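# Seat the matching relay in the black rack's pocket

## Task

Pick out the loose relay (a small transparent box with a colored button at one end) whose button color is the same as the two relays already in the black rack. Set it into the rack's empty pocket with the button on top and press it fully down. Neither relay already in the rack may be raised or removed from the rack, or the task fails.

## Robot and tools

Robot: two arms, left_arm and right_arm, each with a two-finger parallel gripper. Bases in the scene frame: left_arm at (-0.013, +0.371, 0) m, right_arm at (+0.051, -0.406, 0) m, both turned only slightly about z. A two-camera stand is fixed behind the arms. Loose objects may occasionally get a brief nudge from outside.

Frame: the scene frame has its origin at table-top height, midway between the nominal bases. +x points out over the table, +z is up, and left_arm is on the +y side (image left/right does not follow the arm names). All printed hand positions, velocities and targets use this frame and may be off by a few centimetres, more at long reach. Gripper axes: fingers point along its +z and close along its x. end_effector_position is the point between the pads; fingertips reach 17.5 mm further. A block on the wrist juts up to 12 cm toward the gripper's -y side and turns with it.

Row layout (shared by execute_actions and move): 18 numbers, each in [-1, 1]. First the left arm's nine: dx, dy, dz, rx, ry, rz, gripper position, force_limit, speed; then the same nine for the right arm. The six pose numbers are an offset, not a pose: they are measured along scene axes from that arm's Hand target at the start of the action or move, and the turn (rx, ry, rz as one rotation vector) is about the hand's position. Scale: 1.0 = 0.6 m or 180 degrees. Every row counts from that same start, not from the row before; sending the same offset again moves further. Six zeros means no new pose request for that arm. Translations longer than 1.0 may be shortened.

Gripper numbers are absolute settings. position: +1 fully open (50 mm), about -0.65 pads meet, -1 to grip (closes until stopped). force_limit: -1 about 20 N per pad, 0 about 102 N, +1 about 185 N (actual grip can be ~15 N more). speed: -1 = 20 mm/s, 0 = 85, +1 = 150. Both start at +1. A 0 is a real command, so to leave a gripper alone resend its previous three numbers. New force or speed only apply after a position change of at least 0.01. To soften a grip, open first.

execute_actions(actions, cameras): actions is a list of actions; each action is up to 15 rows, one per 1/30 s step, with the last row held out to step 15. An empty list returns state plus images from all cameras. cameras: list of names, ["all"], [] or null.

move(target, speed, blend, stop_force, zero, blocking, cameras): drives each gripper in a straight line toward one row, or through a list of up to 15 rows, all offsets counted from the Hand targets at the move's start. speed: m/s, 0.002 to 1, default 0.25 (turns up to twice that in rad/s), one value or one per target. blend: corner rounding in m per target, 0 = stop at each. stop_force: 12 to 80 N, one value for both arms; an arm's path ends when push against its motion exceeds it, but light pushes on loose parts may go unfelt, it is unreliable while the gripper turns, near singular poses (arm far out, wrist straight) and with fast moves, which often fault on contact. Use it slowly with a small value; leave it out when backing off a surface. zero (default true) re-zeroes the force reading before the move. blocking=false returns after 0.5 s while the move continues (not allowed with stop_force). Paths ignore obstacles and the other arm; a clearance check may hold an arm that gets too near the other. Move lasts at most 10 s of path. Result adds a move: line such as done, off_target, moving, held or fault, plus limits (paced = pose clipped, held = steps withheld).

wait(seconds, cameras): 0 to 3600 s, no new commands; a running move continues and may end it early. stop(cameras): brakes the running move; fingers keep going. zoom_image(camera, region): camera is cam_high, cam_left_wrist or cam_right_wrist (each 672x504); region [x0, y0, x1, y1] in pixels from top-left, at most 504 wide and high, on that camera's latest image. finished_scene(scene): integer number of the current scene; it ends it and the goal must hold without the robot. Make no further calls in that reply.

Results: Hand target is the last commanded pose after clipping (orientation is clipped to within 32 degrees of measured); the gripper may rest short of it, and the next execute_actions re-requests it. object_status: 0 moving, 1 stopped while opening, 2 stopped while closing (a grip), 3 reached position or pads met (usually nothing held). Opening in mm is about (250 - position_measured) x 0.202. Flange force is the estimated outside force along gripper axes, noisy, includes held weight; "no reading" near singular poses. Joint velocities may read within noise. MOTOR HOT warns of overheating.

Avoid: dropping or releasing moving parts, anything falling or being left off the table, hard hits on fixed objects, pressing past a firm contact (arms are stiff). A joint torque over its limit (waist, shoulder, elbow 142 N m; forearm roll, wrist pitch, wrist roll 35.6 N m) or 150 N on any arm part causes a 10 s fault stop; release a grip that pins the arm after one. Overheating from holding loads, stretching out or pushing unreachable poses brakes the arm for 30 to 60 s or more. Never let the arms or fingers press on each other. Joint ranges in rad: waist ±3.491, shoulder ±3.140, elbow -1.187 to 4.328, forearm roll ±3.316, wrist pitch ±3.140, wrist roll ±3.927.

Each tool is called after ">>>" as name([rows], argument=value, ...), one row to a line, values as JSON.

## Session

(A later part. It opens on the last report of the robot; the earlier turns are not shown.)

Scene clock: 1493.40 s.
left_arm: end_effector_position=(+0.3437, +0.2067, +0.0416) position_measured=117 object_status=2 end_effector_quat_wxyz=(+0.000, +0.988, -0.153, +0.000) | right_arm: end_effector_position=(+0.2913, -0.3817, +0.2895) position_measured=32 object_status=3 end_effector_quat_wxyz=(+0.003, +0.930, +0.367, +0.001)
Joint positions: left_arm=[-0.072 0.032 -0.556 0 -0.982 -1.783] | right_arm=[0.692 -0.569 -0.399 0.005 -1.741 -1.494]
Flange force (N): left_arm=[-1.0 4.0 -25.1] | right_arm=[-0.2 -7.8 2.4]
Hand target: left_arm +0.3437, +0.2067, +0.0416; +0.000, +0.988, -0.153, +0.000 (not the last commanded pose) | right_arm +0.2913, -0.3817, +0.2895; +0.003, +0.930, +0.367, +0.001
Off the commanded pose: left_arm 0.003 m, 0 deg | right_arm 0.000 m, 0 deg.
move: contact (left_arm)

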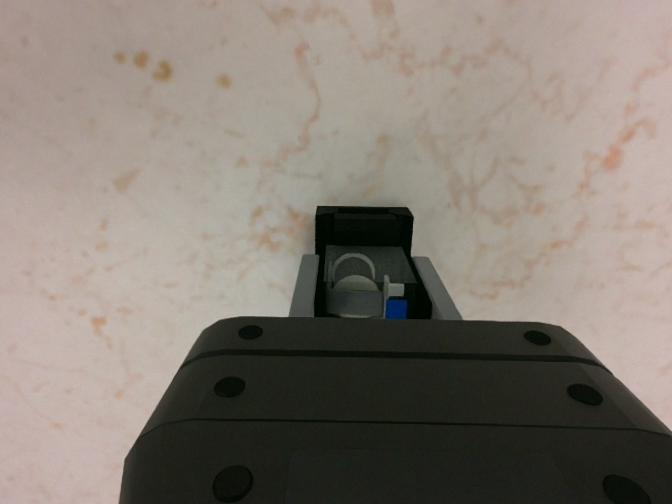

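>>> move([
  [0, 0, 0.025, 0, 0, 0, -1, -0.8, -0.8, 0, 0, 0, 0, 0, 0, 0.8, -0.8, -1],
  [0.0009, 0.0032, 0.025, 0, 0, 0, -1, -0.8, -0.8, 0, 0, 0, 0, 0, 0, 0.8, -0.8, -1],
], speed=[0.05, 0.05])

>>> move(target=[0, 0, -0.03, 0, 0, 0, -1, -0.8, -0.8, 0, 0, 0, 0, 0, 0, 0.8, -0.8, -1], speed=0.01, stop_force=20, cameras=["cam_left_wrist"])

>>> move([
  [0, 0, 0.001, 0, 0, 0, -1, -0.8, -0.8, 0, 0, 0, 0, 0, 0, 0.8, -0.8, -1],
  [0, 0, 0.001, 0, 0, 0, 0.67, -0.8, -0.8, 0, 0, 0, 0, 0, 0, 0.8, -0.8, -1],
  [0, 0, 0.08, 0, 0, 0, 0.67, -0.8, -0.8, 0, 0, 0, 0, 0, 0, 0.8, -0.8, -1],
  [-0.07, -0.35, 0.43, 0, 0, 0.5978, 0.67, -0.8, -0.8, 0, 0, 0, 0, 0, 0, 0.8, -0.8, -1],
], speed=[0.02, 0.1, 0.12, 0.25], blend=[0, 0, 0.02, 0], cameras=["all"])

Scene clock: 1523.33 s.
left_arm: end_effector_position=(+0.3443, +0.2086, +0.0566) position_measured=117 object_status=2 end_effector_quat_wxyz=(+0.000, +0.988, -0.153, +0.000) | right_arm: end_effector_position=(+0.2913, -0.3817, +0.2895) position_measured=32 object_status=3 end_effector_quat_wxyz=(+0.003, +0.930, +0.367, +0.001)
Joint positions: left_arm=[-0.066 0.008 -0.539 0 -1.023 -1.788] | right_arm=[0.692 -0.569 -0.399 0.005 -1.741 -1.494]
Flange force (N): left_arm=[4.2 5.1 1.3] | right_arm=[-0.4 -8.6 2.3]
Hand target: left_arm +0.3443, +0.2086, +0.0566; +0.000, +0.988, -0.153, +0.000 | right_arm +0.2913, -0.3817, +0.2895; +0.003, +0.930, +0.367, +0.001
Off the commanded pose: left_arm 0.000 m, 0 deg | right_arm 0.000 m, 0 deg.
move: done

Scene clock: 1525.47 s.
left_arm: end_effector_position=(+0.3444, +0.2086, +0.0414) position_measured=117 object_status=2 end_effector_quat_wxyz=(+0.000, +0.988, -0.153, +0.000) | right_arm: end_effector_position=(+0.2913, -0.3817, +0.2895) position_measured=32 object_status=3 end_effector_quat_wxyz=(+0.003, +0.930, +0.367, +0.001)
Joint positions: left_arm=[-0.066 0.031 -0.558 0 -0.981 -1.788] | right_arm=[0.692 -0.569 -0.399 0.005 -1.741 -1.494]
Flange force (N): left_arm=[-2.0 3.0 -35.9] | right_arm=[-0.4 -7.4 2.4]
Hand target: left_arm +0.3444, +0.2086, +0.0414; +0.000, +0.988, -0.153, +0.000 (not the last commanded pose) | right_arm +0.2913, -0.3817, +0.2895; +0.003, +0.930, +0.367, +0.001
Off the commanded pose: left_arm 0.003 m, 0 deg | right_arm 0.000 m, 0 deg.
move: contact (left_arm)

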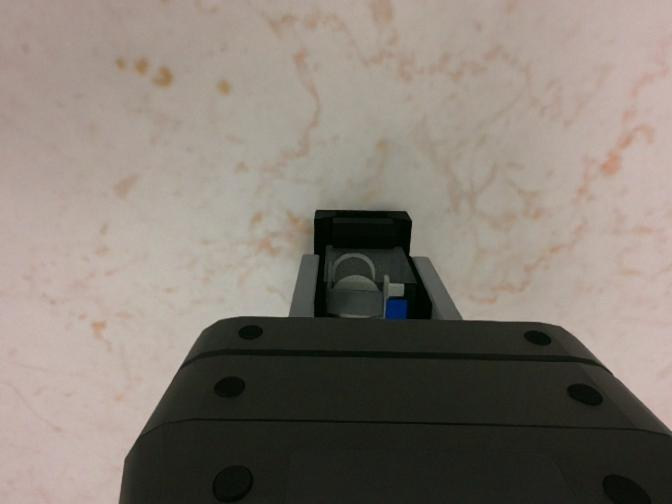

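Scene clock: 1531.20 s.
left_arm: end_effector_position=(+0.3024, -0.0014, +0.2994) position_measured=52 object_status=3 end_effector_quat_wxyz=(+0.000, +0.707, +0.707, +0.000) | right_arm: end_effector_position=(+0.2913, -0.3817, +0.2895) position_measured=32 object_status=3 end_effector_quat_wxyz=(+0.003, +0.930, +0.367, +0.001)
Joint positions: left_arm=[-0.575 0.101 0.15 0 -1.62 0.599] | right_arm=[0.692 -0.569 -0.399 0.005 -1.741 -1.494]
Flange force (N): left_arm=[-5.4 0.4 -0.3] | right_arm=[0.1 -7.7 2.5]
Hand target: left_arm +0.3024, -0.0014, +0.2994; +0.000, +0.707, +0.707, +0.000 | right_arm +0.2913, -0.3817, +0.2895; +0.003, +0.930, +0.367, +0.001
Off the commanded pose: left_arm 0.000 m, 0 deg | right_arm 0.000 m, 0 deg.
move: done

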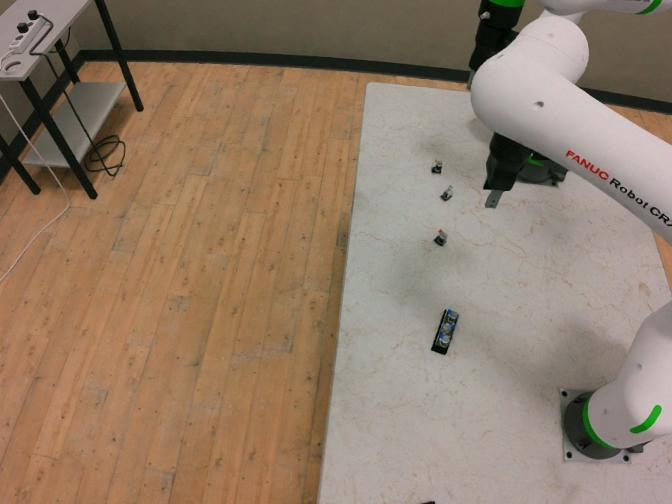

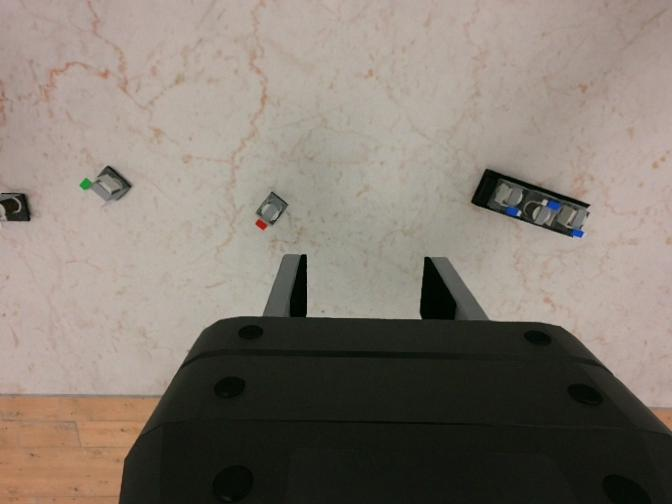

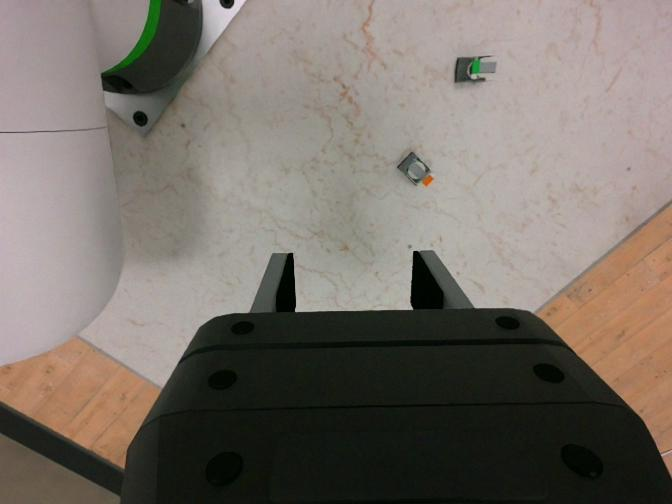

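>>> zoom_image(camera="cam_left_wrist", region=[460, 150, 610, 260])

>>> zoom_image(camera="cam_left_wrist", region=[240, 170, 320, 240])

>>> zoom_image(camera="cam_left_wrist", region=[0, 150, 140, 240])

Scaled by 3.360 from the camera's image (finer frame: 960x720).

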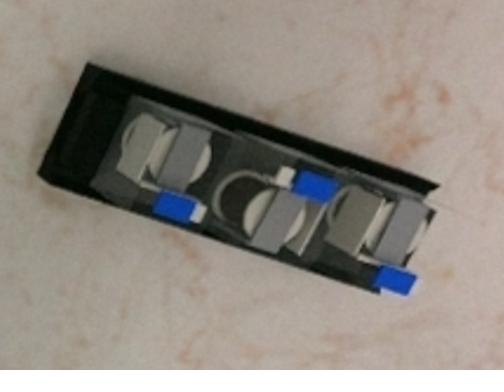

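Scaled by 6.300 from the camera's image (finer frame: 960x720).

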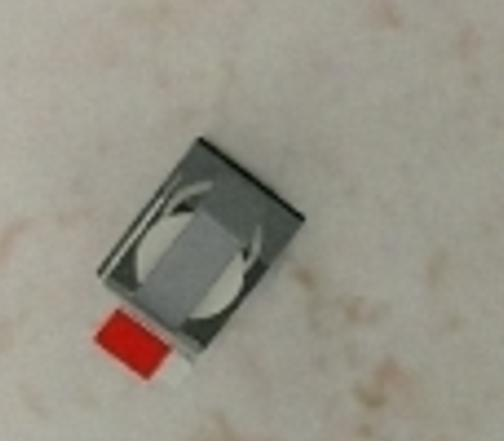

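Scaled by 3.600 from the camera's image (finer frame: 960x720).

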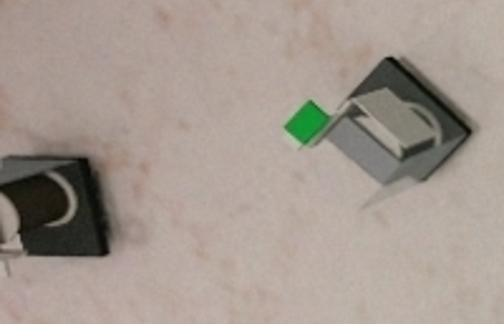

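>>> finished_scene(scene=1)

The scene is finished: the task was done.


## Next scene

The same job, from a new start.

>>> execute_actions(actions=[])

>>> zoom_image(camera="cam_high", region=[340, 140, 560, 360])

Scene clock: 0.00 s.
left_arm: end_effector_position=(+0.2905, -0.0888, +0.2637) position_measured=3 object_status=3 end_effector_quat_wxyz=(-0.524, +0.845, -0.020, +0.109) | right_arm: end_effector_position=(+0.2709, -0.3495, +0.1267) position_measured=2 object_status=3 end_effector_quat_wxyz=(-0.359, +0.574, +0.612, +0.409)
Joint positions: left_arm=[-1.154 0.93 1.118 -1.078 -2.502 -1.098] | right_arm=[-0.557 0.046 -0.595 -0.911 -1.703 0.9]
Joint velocities: within noise
Flange force (N): no reading
Hand target: left_arm +0.2905, -0.0888, +0.2637; -0.524, +0.845, -0.020, +0.109 | right_arm +0.2709, -0.3495, +0.1267; -0.359, +0.574, +0.612, +0.409
Tool commands: left_gripper/position=+1.0 left_gripper/force_limit=+1.0 left_gripper/speed=+1.0 right_gripper/position=+1.0 right_gripper/force_limit=+1.0 right_gripper/speed=+1.0

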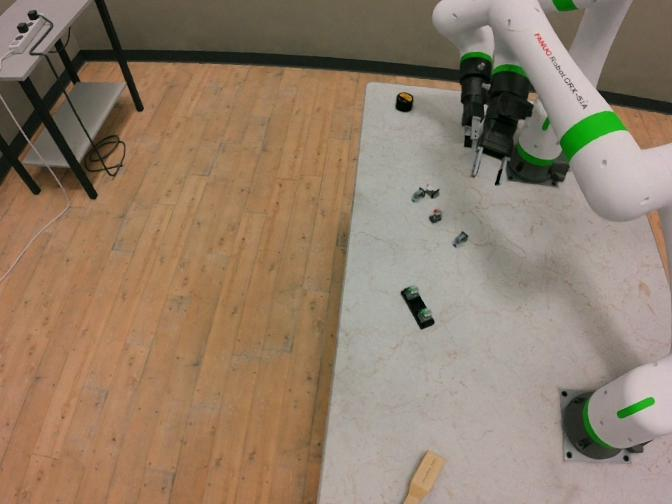

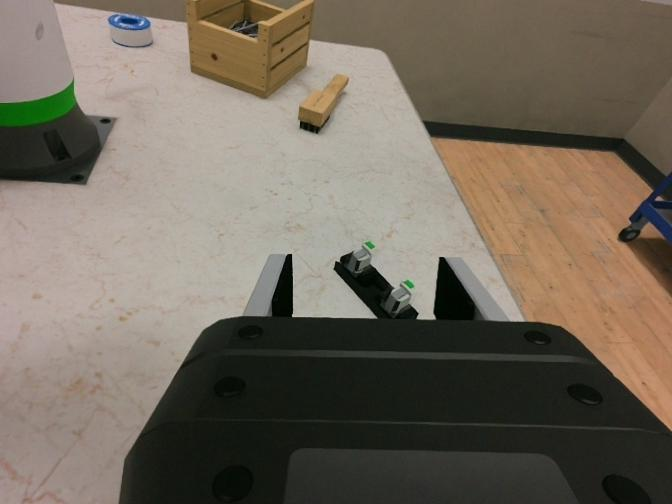

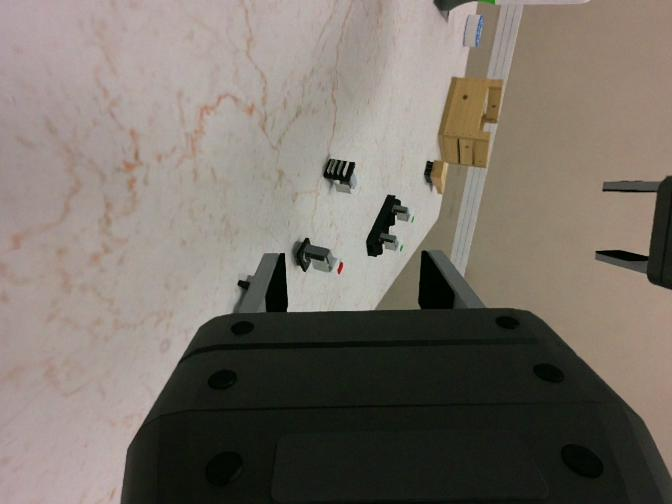

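Scaled by 2.291 from the camera's image (finer frame: 960x720).

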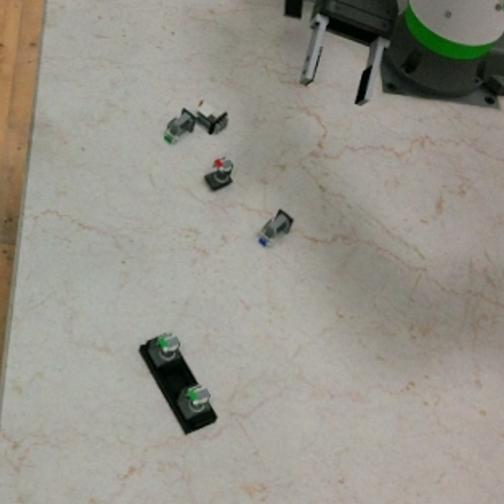

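>>> move(target=[0.2442, 0.2263, -0.1062, -0.3629, -0.0111, 0.147, 1, -0.8, -0.5, 0.3318, 0.1908, 0.0555, -0.3656, 0.0238, -0.0181, 1, -0.8, -0.5], speed=0.35, cameras=["all"])

>>> zoom_image(camera="cam_right_wrist", region=[230, 30, 450, 190])

>>> zoom_image(camera="cam_left_wrist", region=[230, 20, 450, 180])

Scene clock: 62.57 s.
left_arm: end_effector_position=(+0.4370, +0.0469, +0.2000) position_measured=3 object_status=3 end_effector_quat_wxyz=(+0.000, +0.972, +0.233, +0.000) | right_arm: end_effector_position=(+0.4700, -0.2350, +0.1600) position_measured=2 object_status=3 end_effector_quat_wxyz=(+0.000, +0.708, +0.707, +0.000)
Joint positions: left_arm=[-0.364 0.282 0.132 0 -1.421 -0.712] | right_arm=[0.695 0.05 -0.233 0.001 -1.288 -0.68]
Flange force (N): left_arm=[0.1 6.8 -0.5] | right_arm=[2.7 -1.8 2.5]
Hand target: left_arm +0.4370, +0.0469, +0.1999; +0.000, +0.972, +0.233, +0.000 | right_arm +0.4700, -0.2350, +0.1600; +0.000, +0.708, +0.707, +0.000
Off the commanded pose: left_arm 0.000 m, 0 deg | right_arm 0.000 m, 0 deg.
move: done

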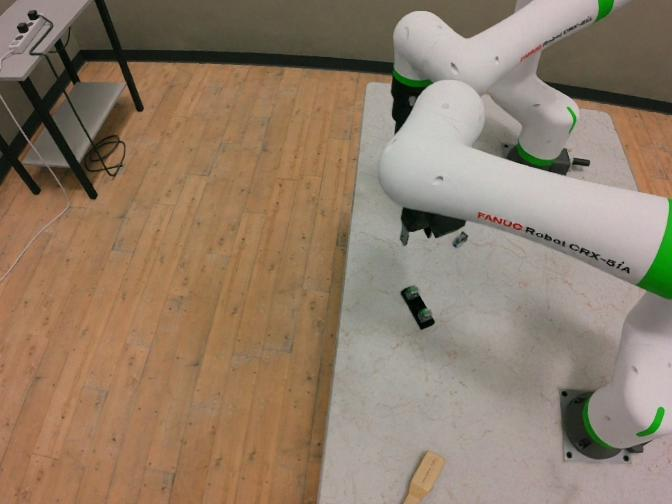

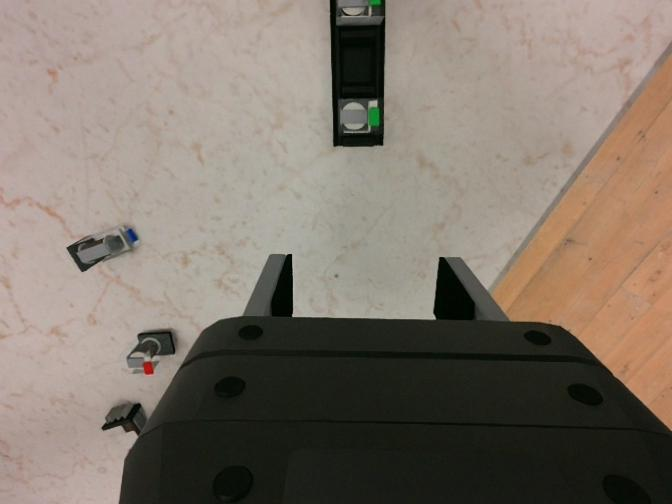

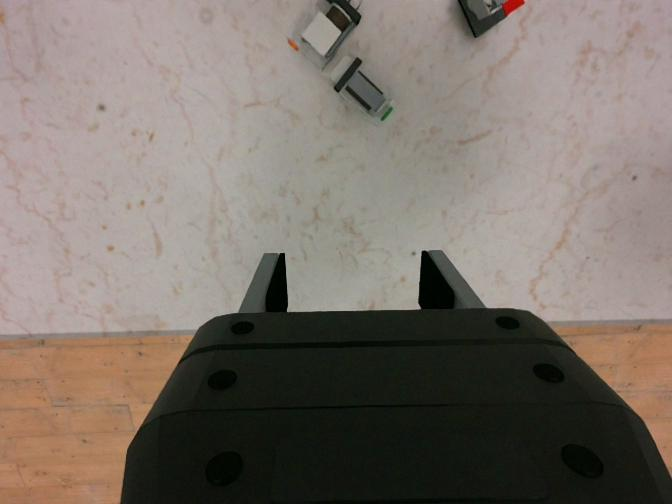

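Scaled by 2.291 from the camera's image (finer frame: 960x720).

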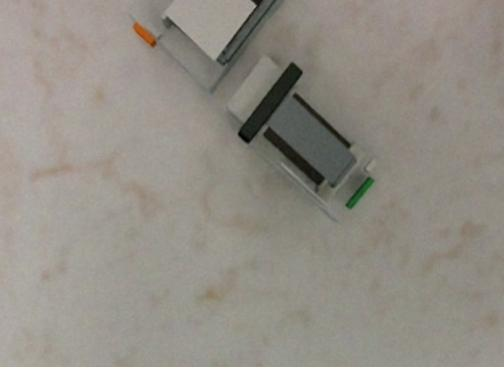

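Scaled by 2.291 from the camera's image (finer frame: 960x720).

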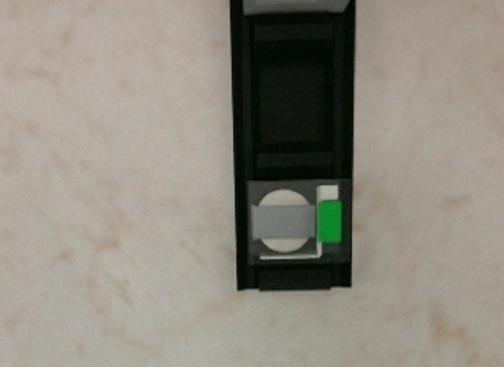

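>>> move(target=[-0.0617, 0.25, 0.0833, 0, 0, 0, 1, -0.8, -0.5, -0.1115, 0.0257, -0.0667, 0, 0, -0.7194, 0.472, -0.8, -0.5], speed=0.35)

>>> move(target=[0, 0, 0, 0, 0, 0, 1, -0.8, -0.5, 0, 0, -0.1167, -0.1287, 0.106, 0, 0.472, -0.8, -0.5], speed=0.2, cameras=["cam_right_wrist"])

>>> zoom_image(camera="cam_right_wrist", region=[240, 130, 480, 330])

Scene clock: 133.17 s.
left_arm: end_effector_position=(+0.4000, +0.1970, +0.2499) position_measured=3 object_status=3 end_effector_quat_wxyz=(+0.000, +0.972, +0.233, +0.000) | right_arm: end_effector_position=(+0.4031, -0.2196, +0.1199) position_measured=82 object_status=3 end_effector_quat_wxyz=(+0.000, +0.941, -0.338, +0.000)
Joint positions: left_arm=[-0.082 0.001 -0.07 0 -1.5 -0.995] | right_arm=[0.834 -0.055 -0.436 -0.001 -1.19 -3.079]
Flange force (N): left_arm=[0.3 6.1 -1.4] | right_arm=[-4.0 0.2 2.6]
Hand target: left_arm +0.4000, +0.1969, +0.2499; +0.000, +0.972, +0.233, +0.000 | right_arm +0.4031, -0.2196, +0.1199; +0.000, +0.941, -0.338, +0.000
Off the commanded pose: left_arm 0.000 m, 0 deg | right_arm 0.000 m, 0 deg.
move: done

Scene clock: 134.90 s.
left_arm: end_effector_position=(+0.4000, +0.1969, +0.2499) position_measured=3 object_status=3 end_effector_quat_wxyz=(+0.000, +0.972, +0.233, +0.000) | right_arm: end_effector_position=(+0.4031, -0.2196, +0.0499) position_measured=82 object_status=3 end_effector_quat_wxyz=(+0.244, +0.909, -0.327, -0.087)
Joint positions: left_arm=[-0.082 0.001 -0.07 0 -1.5 -0.995] | right_arm=[0.853 0.431 -0.154 0.022 -1.509 -3.106]
Flange force (N): left_arm=[0.6 6.8 -1.2] | right_arm=[-2.8 -1.6 3.1]
Hand target: left_arm +0.4000, +0.1969, +0.2499; +0.000, +0.972, +0.233, +0.000 | right_arm +0.4031, -0.2196, +0.0499; +0.244, +0.909, -0.327, -0.088
Off the commanded pose: left_arm 0.000 m, 0 deg | right_arm 0.000 m, 0 deg.
move: done

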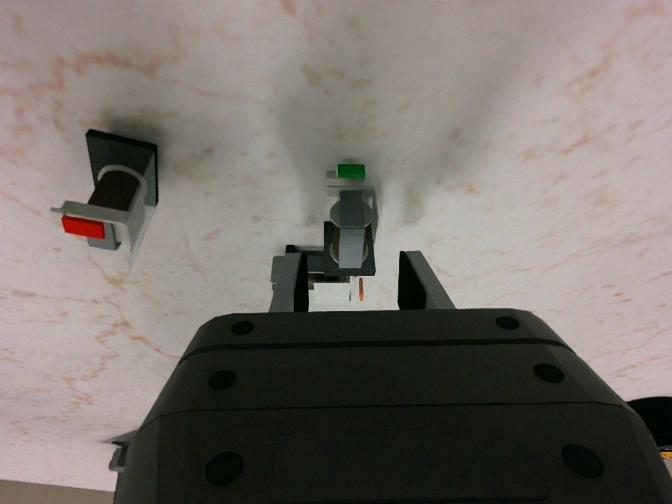

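Scaled by 2.100 from the camera's image (finer frame: 960x720).

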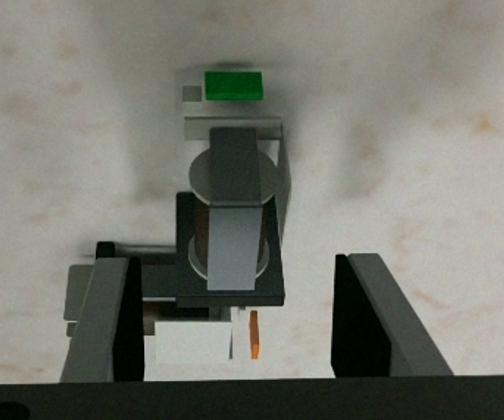

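>>> move(target=[0, 0, 0, 0, 0, 0, 1, -0.8, -0.5, 0, 0, -0.04, 0, 0, 0, 0.472, -0.8, -0.5], speed=0.04, stop_force=12, cameras=["cam_right_wrist"])

>>> zoom_image(camera="cam_right_wrist", region=[240, 130, 480, 330])

Scene clock: 168.27 s.
left_arm: end_effector_position=(+0.4000, +0.1969, +0.2499) position_measured=3 object_status=3 end_effector_quat_wxyz=(+0.000, +0.972, +0.233, +0.000) | right_arm: end_effector_position=(+0.4030, -0.2196, +0.0259) position_measured=82 object_status=3 end_effector_quat_wxyz=(+0.244, +0.909, -0.327, -0.088)
Joint positions: left_arm=[-0.082 0.001 -0.07 0 -1.5 -0.995] | right_arm=[0.853 0.465 -0.172 0.022 -1.458 -3.107]
Flange force (N): left_arm=[0.0 6.1 -1.0] | right_arm=[-2.5 -2.0 2.8]
Hand target: left_arm +0.4000, +0.1969, +0.2499; +0.000, +0.972, +0.233, +0.000 | right_arm +0.4031, -0.2196, +0.0259; +0.244, +0.909, -0.327, -0.088
Off the commanded pose: left_arm 0.000 m, 0 deg | right_arm 0.000 m, 0 deg.
move: done

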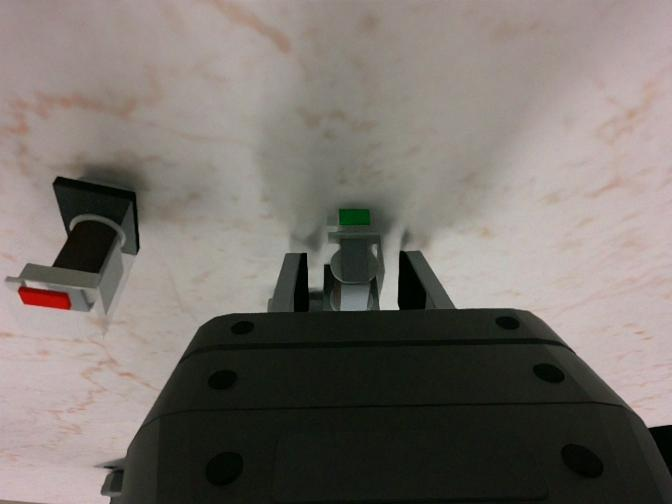

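Scaled by 2.100 from the camera's image (finer frame: 960x720).

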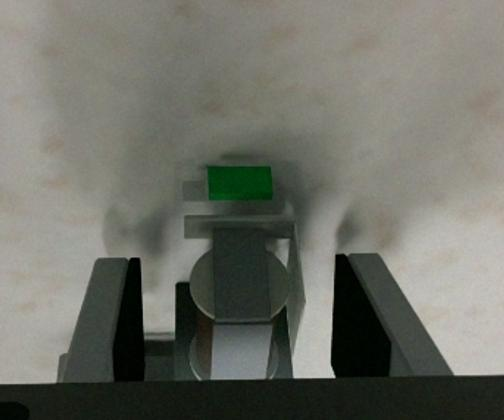

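>>> move(target=[0,0,0,0,0,0,1,-0.8,-0.5,0,0,0,0,0,0,-1,-0.8,-0.8], speed=0.1)

>>> move([
  [0,0,0,0,0,0,1,-0.8,-0.5,0,0,0.1,0,0,0,-1,-0.8,-0.8],
  [0,0,0,0,0,0,1,-0.8,-0.5,-0.03,0,0.25,0.1287,-0.1060,0,-1,-0.8,-0.8],
], speed=[0.12,0.25], blend=[0.03,0], cameras=["cam_right_wrist","cam_high"])

Scene clock: 203.50 s.
left_arm: end_effector_position=(+0.4000, +0.1969, +0.2499) position_measured=3 object_status=3 end_effector_quat_wxyz=(+0.000, +0.972, +0.233, +0.000) | right_arm: end_effector_position=(+0.4031, -0.2196, +0.0259) position_measured=147 object_status=2 end_effector_quat_wxyz=(+0.244, +0.909, -0.327, -0.088)
Joint positions: left_arm=[-0.082 0.001 -0.07 0 -1.5 -0.995] | right_arm=[0.853 0.465 -0.172 0.022 -1.458 -3.107]
Flange force (N): left_arm=[0.2 6.2 -0.9] | right_arm=[-2.6 -1.9 2.6]
Hand target: left_arm +0.4000, +0.1969, +0.2499; +0.000, +0.972, +0.233, +0.000 | right_arm +0.4031, -0.2196, +0.0259; +0.244, +0.909, -0.327, -0.088
Off the commanded pose: left_arm 0.000 m, 0 deg | right_arm 0.000 m, 0 deg.
move: done

Scene clock: 205.47 s.
left_arm: end_effector_position=(+0.4000, +0.1969, +0.2499) position_measured=3 object_status=3 end_effector_quat_wxyz=(+0.000, +0.972, +0.233, +0.000) | right_arm: end_effector_position=(+0.3850, -0.2196, +0.1759) position_measured=147 object_status=2 end_effector_quat_wxyz=(+0.000, +0.941, -0.339, +0.000)
Joint positions: left_arm=[-0.082 0.001 -0.07 0 -1.5 -0.995] | right_arm=[0.871 -0.143 -0.378 -0.001 -1.335 -3.115]
Flange force (N): left_arm=[0.2 5.7 -1.3] | right_arm=[-3.9 -0.2 2.9]
Hand target: left_arm +0.4000, +0.1969, +0.2499; +0.000, +0.972, +0.233, +0.000 | right_arm +0.3851, -0.2196, +0.1759; +0.000, +0.941, -0.338, +0.000
Off the commanded pose: left_arm 0.000 m, 0 deg | right_arm 0.000 m, 0 deg.
move: done
Images, in order (width x height): cam_high 672x504, cam_right_wrist 672x504.

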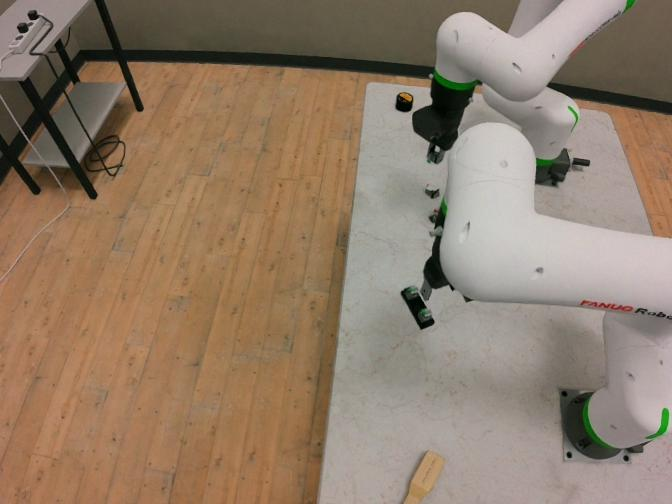

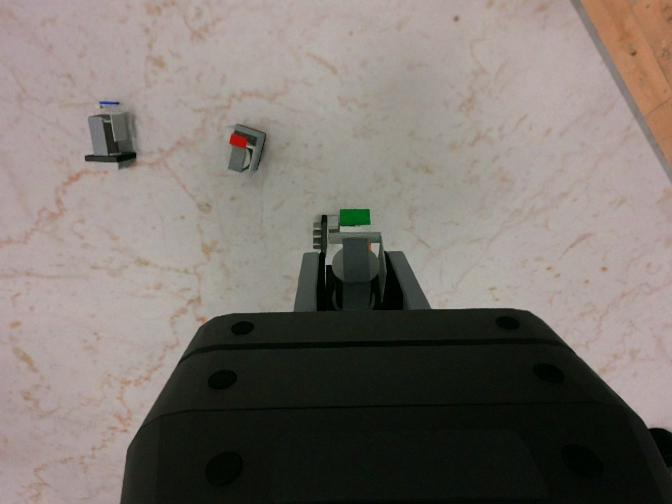

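>>> move([
  [0,0,0,0,0,0,1,-0.8,-0.5,0.0498,0.2243,0.007,0.3695,0.1743,0.6398,-1,-0.8,-0.8],
  [0,0,0,0,0,0,1,-0.8,-0.5,0.0498,0.2243,-0.2332,0.3695,0.1743,0.6398,-1,-0.8,-0.8],
], speed=[0.4,0.12], blend=[0.02,0])

>>> move(target=[0,0,0,0,0,0,1,-0.8,-0.5,0,0,-0.03,0,0,0,-1,-0.8,-0.8], speed=0.01, stop_force=12, cameras=["cam_left_wrist","cam_right_wrist"])

Scene clock: 282.07 s.
left_arm: end_effector_position=(+0.4000, +0.1969, +0.2499) position_measured=3 object_status=3 end_effector_quat_wxyz=(+0.000, +0.972, +0.233, +0.000) | right_arm: end_effector_position=(+0.4149, -0.0851, +0.0360) position_measured=147 object_status=2 end_effector_quat_wxyz=(-0.353, +0.613, +0.612, -0.354)
Joint positions: left_arm=[-0.082 0.001 -0.07 0 -1.5 -0.995] | right_arm=[0.634 0.952 0.566 -0.603 -2.057 -0.653]
Flange force (N): left_arm=[-0.1 5.7 -0.6] | right_arm=[2.0 4.0 2.0]
Hand target: left_arm +0.4000, +0.1969, +0.2499; +0.000, +0.972, +0.233, +0.000 | right_arm +0.4149, -0.0850, +0.0360; -0.353, +0.613, +0.612, -0.354
Off the commanded pose: left_arm 0.000 m, 0 deg | right_arm 0.000 m, 0 deg.
move: done

Scene clock: 283.90 s.
left_arm: end_effector_position=(+0.4000, +0.1969, +0.2499) position_measured=3 object_status=3 end_effector_quat_wxyz=(+0.000, +0.972, +0.233, +0.000) | right_arm: end_effector_position=(+0.4149, -0.0850, +0.0237) position_measured=147 object_status=2 end_effector_quat_wxyz=(-0.353, +0.613, +0.612, -0.354)
Joint positions: left_arm=[-0.082 0.001 -0.07 0 -1.5 -0.995] | right_arm=[0.635 0.969 0.565 -0.597 -2.041 -0.642]
Flange force (N): left_arm=[0.0 5.8 -0.4] | right_arm=[3.0 -15.2 -13.3]
Hand target: left_arm +0.4000, +0.1969, +0.2499; +0.000, +0.972, +0.233, +0.000 | right_arm +0.4149, -0.0850, +0.0237; -0.353, +0.613, +0.612, -0.354 (not the last commanded pose)
Off the commanded pose: left_arm 0.000 m, 0 deg | right_arm 0.006 m, 0 deg.
move: contact (right_arm)

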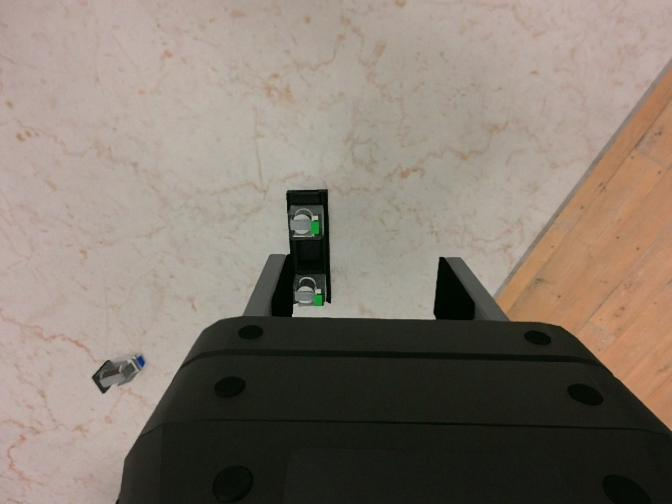

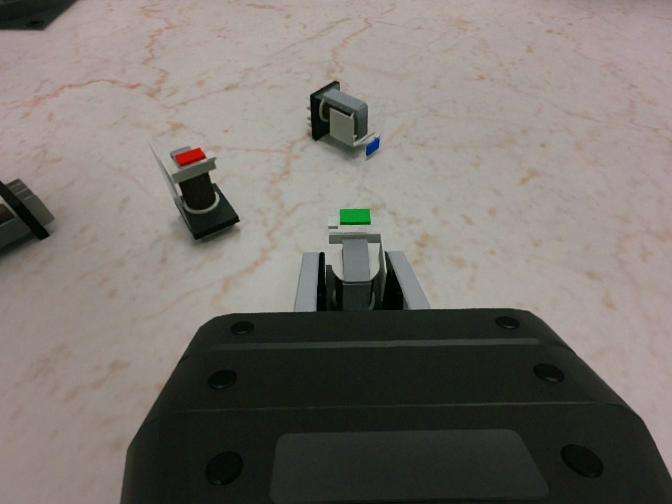

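>>> move([
  [0,0,0,0,0,0,1,-0.8,-0.5,0,0,0.0008,0,0,0,-1,-0.8,-0.8],
  [0,0,0,0,0,0,1,-0.8,-0.5,0,0,0.0008,0,0,0,0.472,-0.8,-1],
  [0,0,0,0,0,0,1,-0.8,-0.5,0.1155,0,0.0667,0,0,0,0.472,-0.8,-1],
  [0,0,0,0,0,0,1,-0.8,-0.5,-0.208,-0.525,0.4438,0,-0.3333,0,0.472,-0.8,-1],
], speed=[0.02,0.02,0.12,0.4], blend=[0,0,0.01,0])

>>> move(target=[0.004,-0.4698,-0.2165,0,0,-0.15,1,-0.8,-0.5,0,0,0,0,0,0,0.472,-0.8,-1], speed=0.35, cameras=["cam_left_wrist"])

Scene clock: 317.17 s.
left_arm: end_effector_position=(+0.4000, +0.1969, +0.2499) position_measured=3 object_status=3 end_effector_quat_wxyz=(+0.000, +0.972, +0.233, +0.000) | right_arm: end_effector_position=(+0.2901, -0.4000, +0.2900) position_measured=82 object_status=3 end_effector_quat_wxyz=(+0.000, +0.708, +0.707, +0.000)
Joint positions: left_arm=[-0.082 0.001 -0.07 0 -1.5 -0.995] | right_arm=[0.615 -0.573 -0.398 0 -1.747 -0.6]
Flange force (N): left_arm=[0.3 6.0 -0.7] | right_arm=[6.2 -4.9 2.0]
Hand target: left_arm +0.4000, +0.1969, +0.2499; +0.000, +0.972, +0.233, +0.000 | right_arm +0.2901, -0.4000, +0.2900; +0.000, +0.708, +0.707, +0.000
Off the commanded pose: left_arm 0.000 m, 0 deg | right_arm 0.000 m, 0 deg.
move: done

Scene clock: 318.63 s.
left_arm: end_effector_position=(+0.4024, -0.0849, +0.1201) position_measured=3 object_status=3 end_effector_quat_wxyz=(+0.000, +1.000, +0.000, +0.000) | right_arm: end_effector_position=(+0.2901, -0.4000, +0.2900) position_measured=82 object_status=3 end_effector_quat_wxyz=(+0.000, +0.708, +0.707, +0.000)
Joint positions: left_arm=[-0.596 0.479 0.209 0 -1.302 -0.952] | right_arm=[0.615 -0.573 -0.398 0 -1.747 -0.6]
Flange force (N): left_arm=[1.3 5.3 0.1] | right_arm=[6.0 -5.0 2.3]
Hand target: left_arm +0.4024, -0.0849, +0.1200; +0.000, +1.000, +0.000, +0.000 | right_arm +0.2901, -0.4000, +0.2900; +0.000, +0.708, +0.707, +0.000
Off the commanded pose: left_arm 0.000 m, 0 deg | right_arm 0.000 m, 0 deg.
move: done

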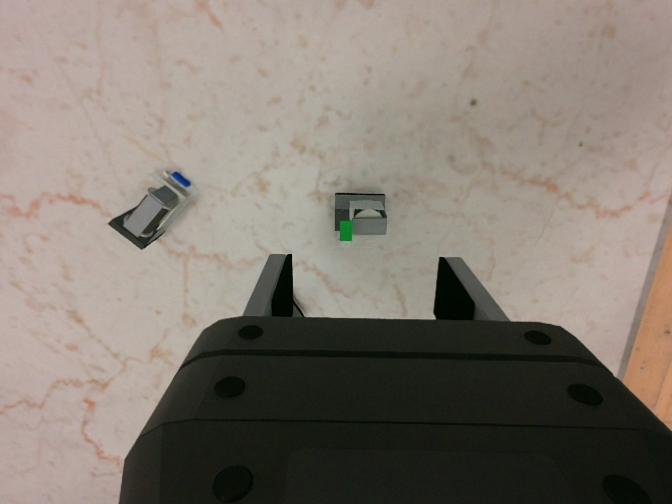

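>>> move([
  [0.0025,0.0033,-0.1,0,0,0,1,-0.8,-0.5,0,0,0,0,0,0,0.472,-0.8,-1],
  [0.0025,0.0033,-0.1375,0,0,0,1,-0.8,-0.5,0,0,0,0,0,0,0.472,-0.8,-1],
  [0.0025,0.0033,-0.1375,0,0,0,-1,-0.8,-0.8,0,0,0,0,0,0,0.472,-0.8,-1],
  [0.0025,0.0033,0,0,0,0,-1,-0.8,-0.8,0,0,0,0,0,0,0.472,-0.8,-1],
  [0.0443,0.2558,0.0167,0,0,0.1606,-1,-0.8,-0.8,0,0,0,0,0,0,0.472,-0.8,-1],
], speed=[0.15,0.08,0.08,0.15,0.35], blend=[0.005,0,0,0.02,0], cameras=["cam_left_wrist"])

Scene clock: 349.93 s.
left_arm: end_effector_position=(+0.4290, +0.0685, +0.1300) position_measured=116 object_status=2 end_effector_quat_wxyz=(+0.000, +0.968, +0.249, +0.000) | right_arm: end_effector_position=(+0.2901, -0.4000, +0.2900) position_measured=82 object_status=3 end_effector_quat_wxyz=(+0.000, +0.708, +0.707, +0.000)
Joint positions: left_arm=[-0.332 0.276 -0.044 0 -1.252 -0.712] | right_arm=[0.615 -0.573 -0.398 0 -1.747 -0.6]
Flange force (N): left_arm=[-0.1 6.5 0.6] | right_arm=[6.4 -5.2 2.3]
Hand target: left_arm +0.4290, +0.0685, +0.1300; +0.000, +0.968, +0.249, +0.000 | right_arm +0.2901, -0.4000, +0.2900; +0.000, +0.708, +0.707, +0.000
Off the commanded pose: left_arm 0.000 m, 0 deg | right_arm 0.000 m, 0 deg.
move: done

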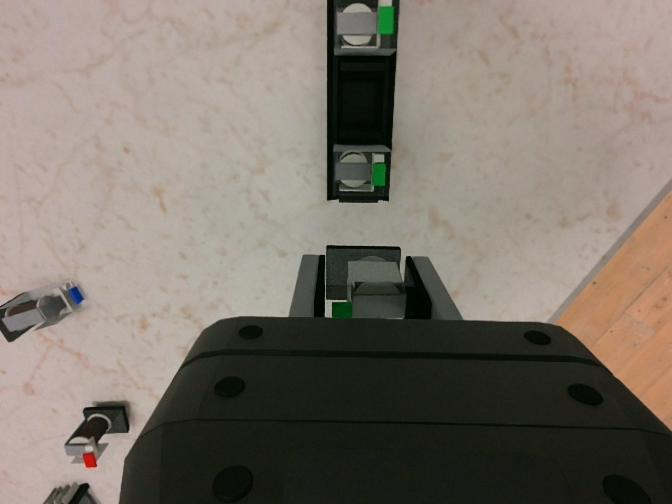

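>>> zoom_image(camera="cam_left_wrist", region=[290, 0, 440, 210])

>>> zoom_image(camera="cam_left_wrist", region=[290, 190, 450, 330])

Scaled by 2.400 from the camera's image (finer frame: 960x720).

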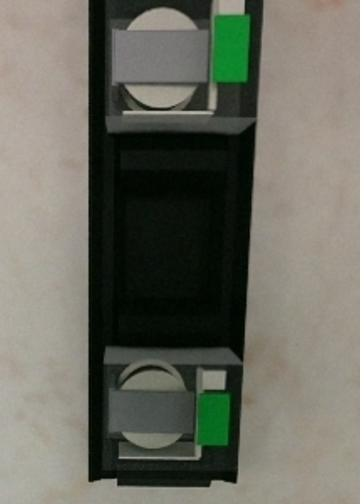

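Scaled by 3.150 from the camera's image (finer frame: 960x720).

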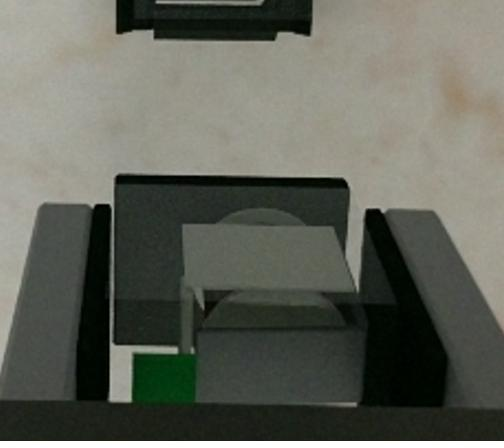

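>>> move([
  [-0.0485,0.0892,0,0,0,0,-1,-0.8,-0.8,0,0,0,0,0,0,0.472,-0.8,-1],
  [-0.0485,0.0892,-0.125,0,0,0,-1,-0.8,-0.8,0,0,0,0,0,0,0.472,-0.8,-1],
], speed=[0.2,0.12], blend=[0,0])

>>> move(target=[0,0,-0.0317,0,0,0,-1,-0.8,-0.8,0,0,0,0,0,0,0.472,-0.8,-1], speed=0.012, stop_force=18, cameras=["cam_left_wrist"])

Scene clock: 407.57 s.
left_arm: end_effector_position=(+0.3999, +0.1221, +0.0551) position_measured=116 object_status=2 end_effector_quat_wxyz=(+0.000, +0.968, +0.249, +0.000) | right_arm: end_effector_position=(+0.2901, -0.4000, +0.2900) position_measured=82 object_status=3 end_effector_quat_wxyz=(+0.000, +0.708, +0.707, +0.000)
Joint positions: left_arm=[-0.246 0.227 -0.297 0 -1.048 -0.797] | right_arm=[0.615 -0.573 -0.398 0 -1.747 -0.6]
Flange force (N): left_arm=[-1.3 6.0 1.4] | right_arm=[6.0 -4.6 2.5]
Hand target: left_arm +0.3999, +0.1221, +0.0550; +0.000, +0.968, +0.249, +0.000 | right_arm +0.2901, -0.4000, +0.2900; +0.000, +0.708, +0.707, +0.000
Off the commanded pose: left_arm 0.000 m, 0 deg | right_arm 0.000 m, 0 deg.
move: done

Scene clock: 409.30 s.
left_arm: end_effector_position=(+0.4000, +0.1220, +0.0415) position_measured=116 object_status=2 end_effector_quat_wxyz=(+0.000, +0.968, +0.249, +0.000) | right_arm: end_effector_position=(+0.2901, -0.4000, +0.2900) position_measured=82 object_status=3 end_effector_quat_wxyz=(+0.000, +0.708, +0.707, +0.000)
Joint positions: left_arm=[-0.246 0.245 -0.311 0 -1.015 -0.797] | right_arm=[0.615 -0.573 -0.398 0 -1.747 -0.6]
Flange force (N): left_arm=[-2.2 -1.3 -32.6] | right_arm=[6.2 -4.6 1.8]
Hand target: left_arm +0.4000, +0.1220, +0.0415; +0.000, +0.968, +0.249, +0.000 (not the last commanded pose) | right_arm +0.2901, -0.4000, +0.2900; +0.000, +0.708, +0.707, +0.000
Off the commanded pose: left_arm 0.005 m, 0 deg | right_arm 0.000 m, 0 deg.
move: contact (left_arm)

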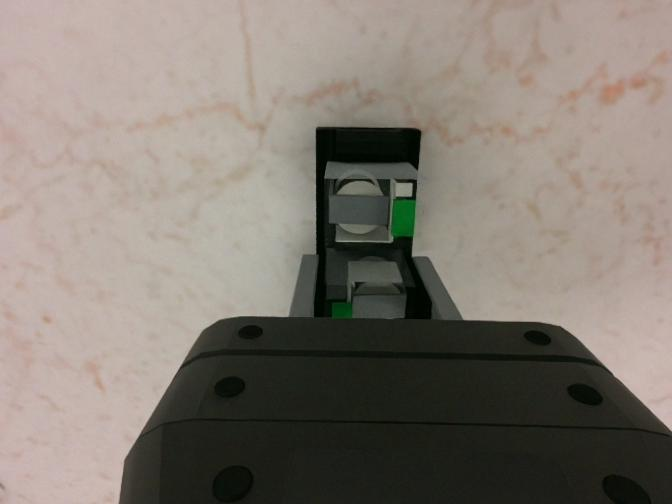

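>>> move(target=[0,0,-0.0083,0,0,0,-1,-0.8,-0.8,0,0,0,0,0,0,0.472,-0.8,-1], speed=0.01, stop_force=18)

>>> move([
  [0,0,0.0017,0,0,0,-1,-0.8,-0.8,0,0,0,0,0,0,0.472,-0.8,-1],
  [0,0,0.0017,0,0,0,0.67,-0.8,-0.8,0,0,0,0,0,0,0.472,-0.8,-1],
  [0,0,0.1,0,0,0,0.67,-0.8,-0.8,0,0,0,0,0,0,0.472,-0.8,-1],
  [0.0483,-0.0875,0.18,0,0,0,0.67,-0.8,-0.8,0,0,0,0,0,0,0.472,-0.8,-1],
], speed=[0.02,0.02,0.1,0.25], blend=[0,0,0.01,0], cameras=["cam_left_wrist"])

Scene clock: 426.00 s.
left_arm: end_effector_position=(+0.4000, +0.1220, +0.0409) position_measured=116 object_status=2 end_effector_quat_wxyz=(+0.000, +0.968, +0.249, +0.000) | right_arm: end_effector_position=(+0.2901, -0.4000, +0.2900) position_measured=82 object_status=3 end_effector_quat_wxyz=(+0.000, +0.708, +0.707, +0.000)
Joint positions: left_arm=[-0.246 0.245 -0.312 0 -1.014 -0.797] | right_arm=[0.615 -0.573 -0.398 0 -1.747 -0.6]
Flange force (N): left_arm=[-3.6 -3.0 -59.4] | right_arm=[6.0 -4.4 2.3]
Hand target: left_arm +0.4000, +0.1220, +0.0409; +0.000, +0.968, +0.249, +0.000 (not the last commanded pose) | right_arm +0.2901, -0.4000, +0.2900; +0.000, +0.708, +0.707, +0.000
Off the commanded pose: left_arm 0.004 m, 0 deg | right_arm 0.000 m, 0 deg.
move: contact (left_arm)

Scene clock: 428.57 s.
left_arm: end_effector_position=(+0.4290, +0.0695, +0.1489) position_measured=52 object_status=3 end_effector_quat_wxyz=(+0.000, +0.968, +0.249, +0.000) | right_arm: end_effector_position=(+0.2901, -0.4000, +0.2900) position_measured=82 object_status=3 end_effector_quat_wxyz=(+0.000, +0.708, +0.707, +0.000)
Joint positions: left_arm=[-0.33 0.261 -0.017 0 -1.293 -0.713] | right_arm=[0.615 -0.573 -0.398 0 -1.747 -0.6]
Flange force (N): left_arm=[-1.0 5.5 0.1] | right_arm=[5.9 -5.0 3.0]
Hand target: left_arm +0.4290, +0.0695, +0.1489; +0.000, +0.968, +0.249, +0.000 | right_arm +0.2901, -0.4000, +0.2900; +0.000, +0.708, +0.707, +0.000
Off the commanded pose: left_arm 0.000 m, 0 deg | right_arm 0.000 m, 0 deg.
move: done

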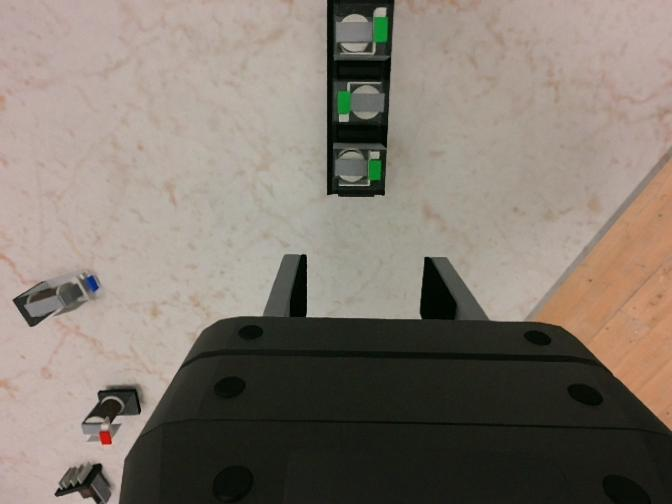

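>>> finished_scene(scene=2)

The scene is finished: the task was done.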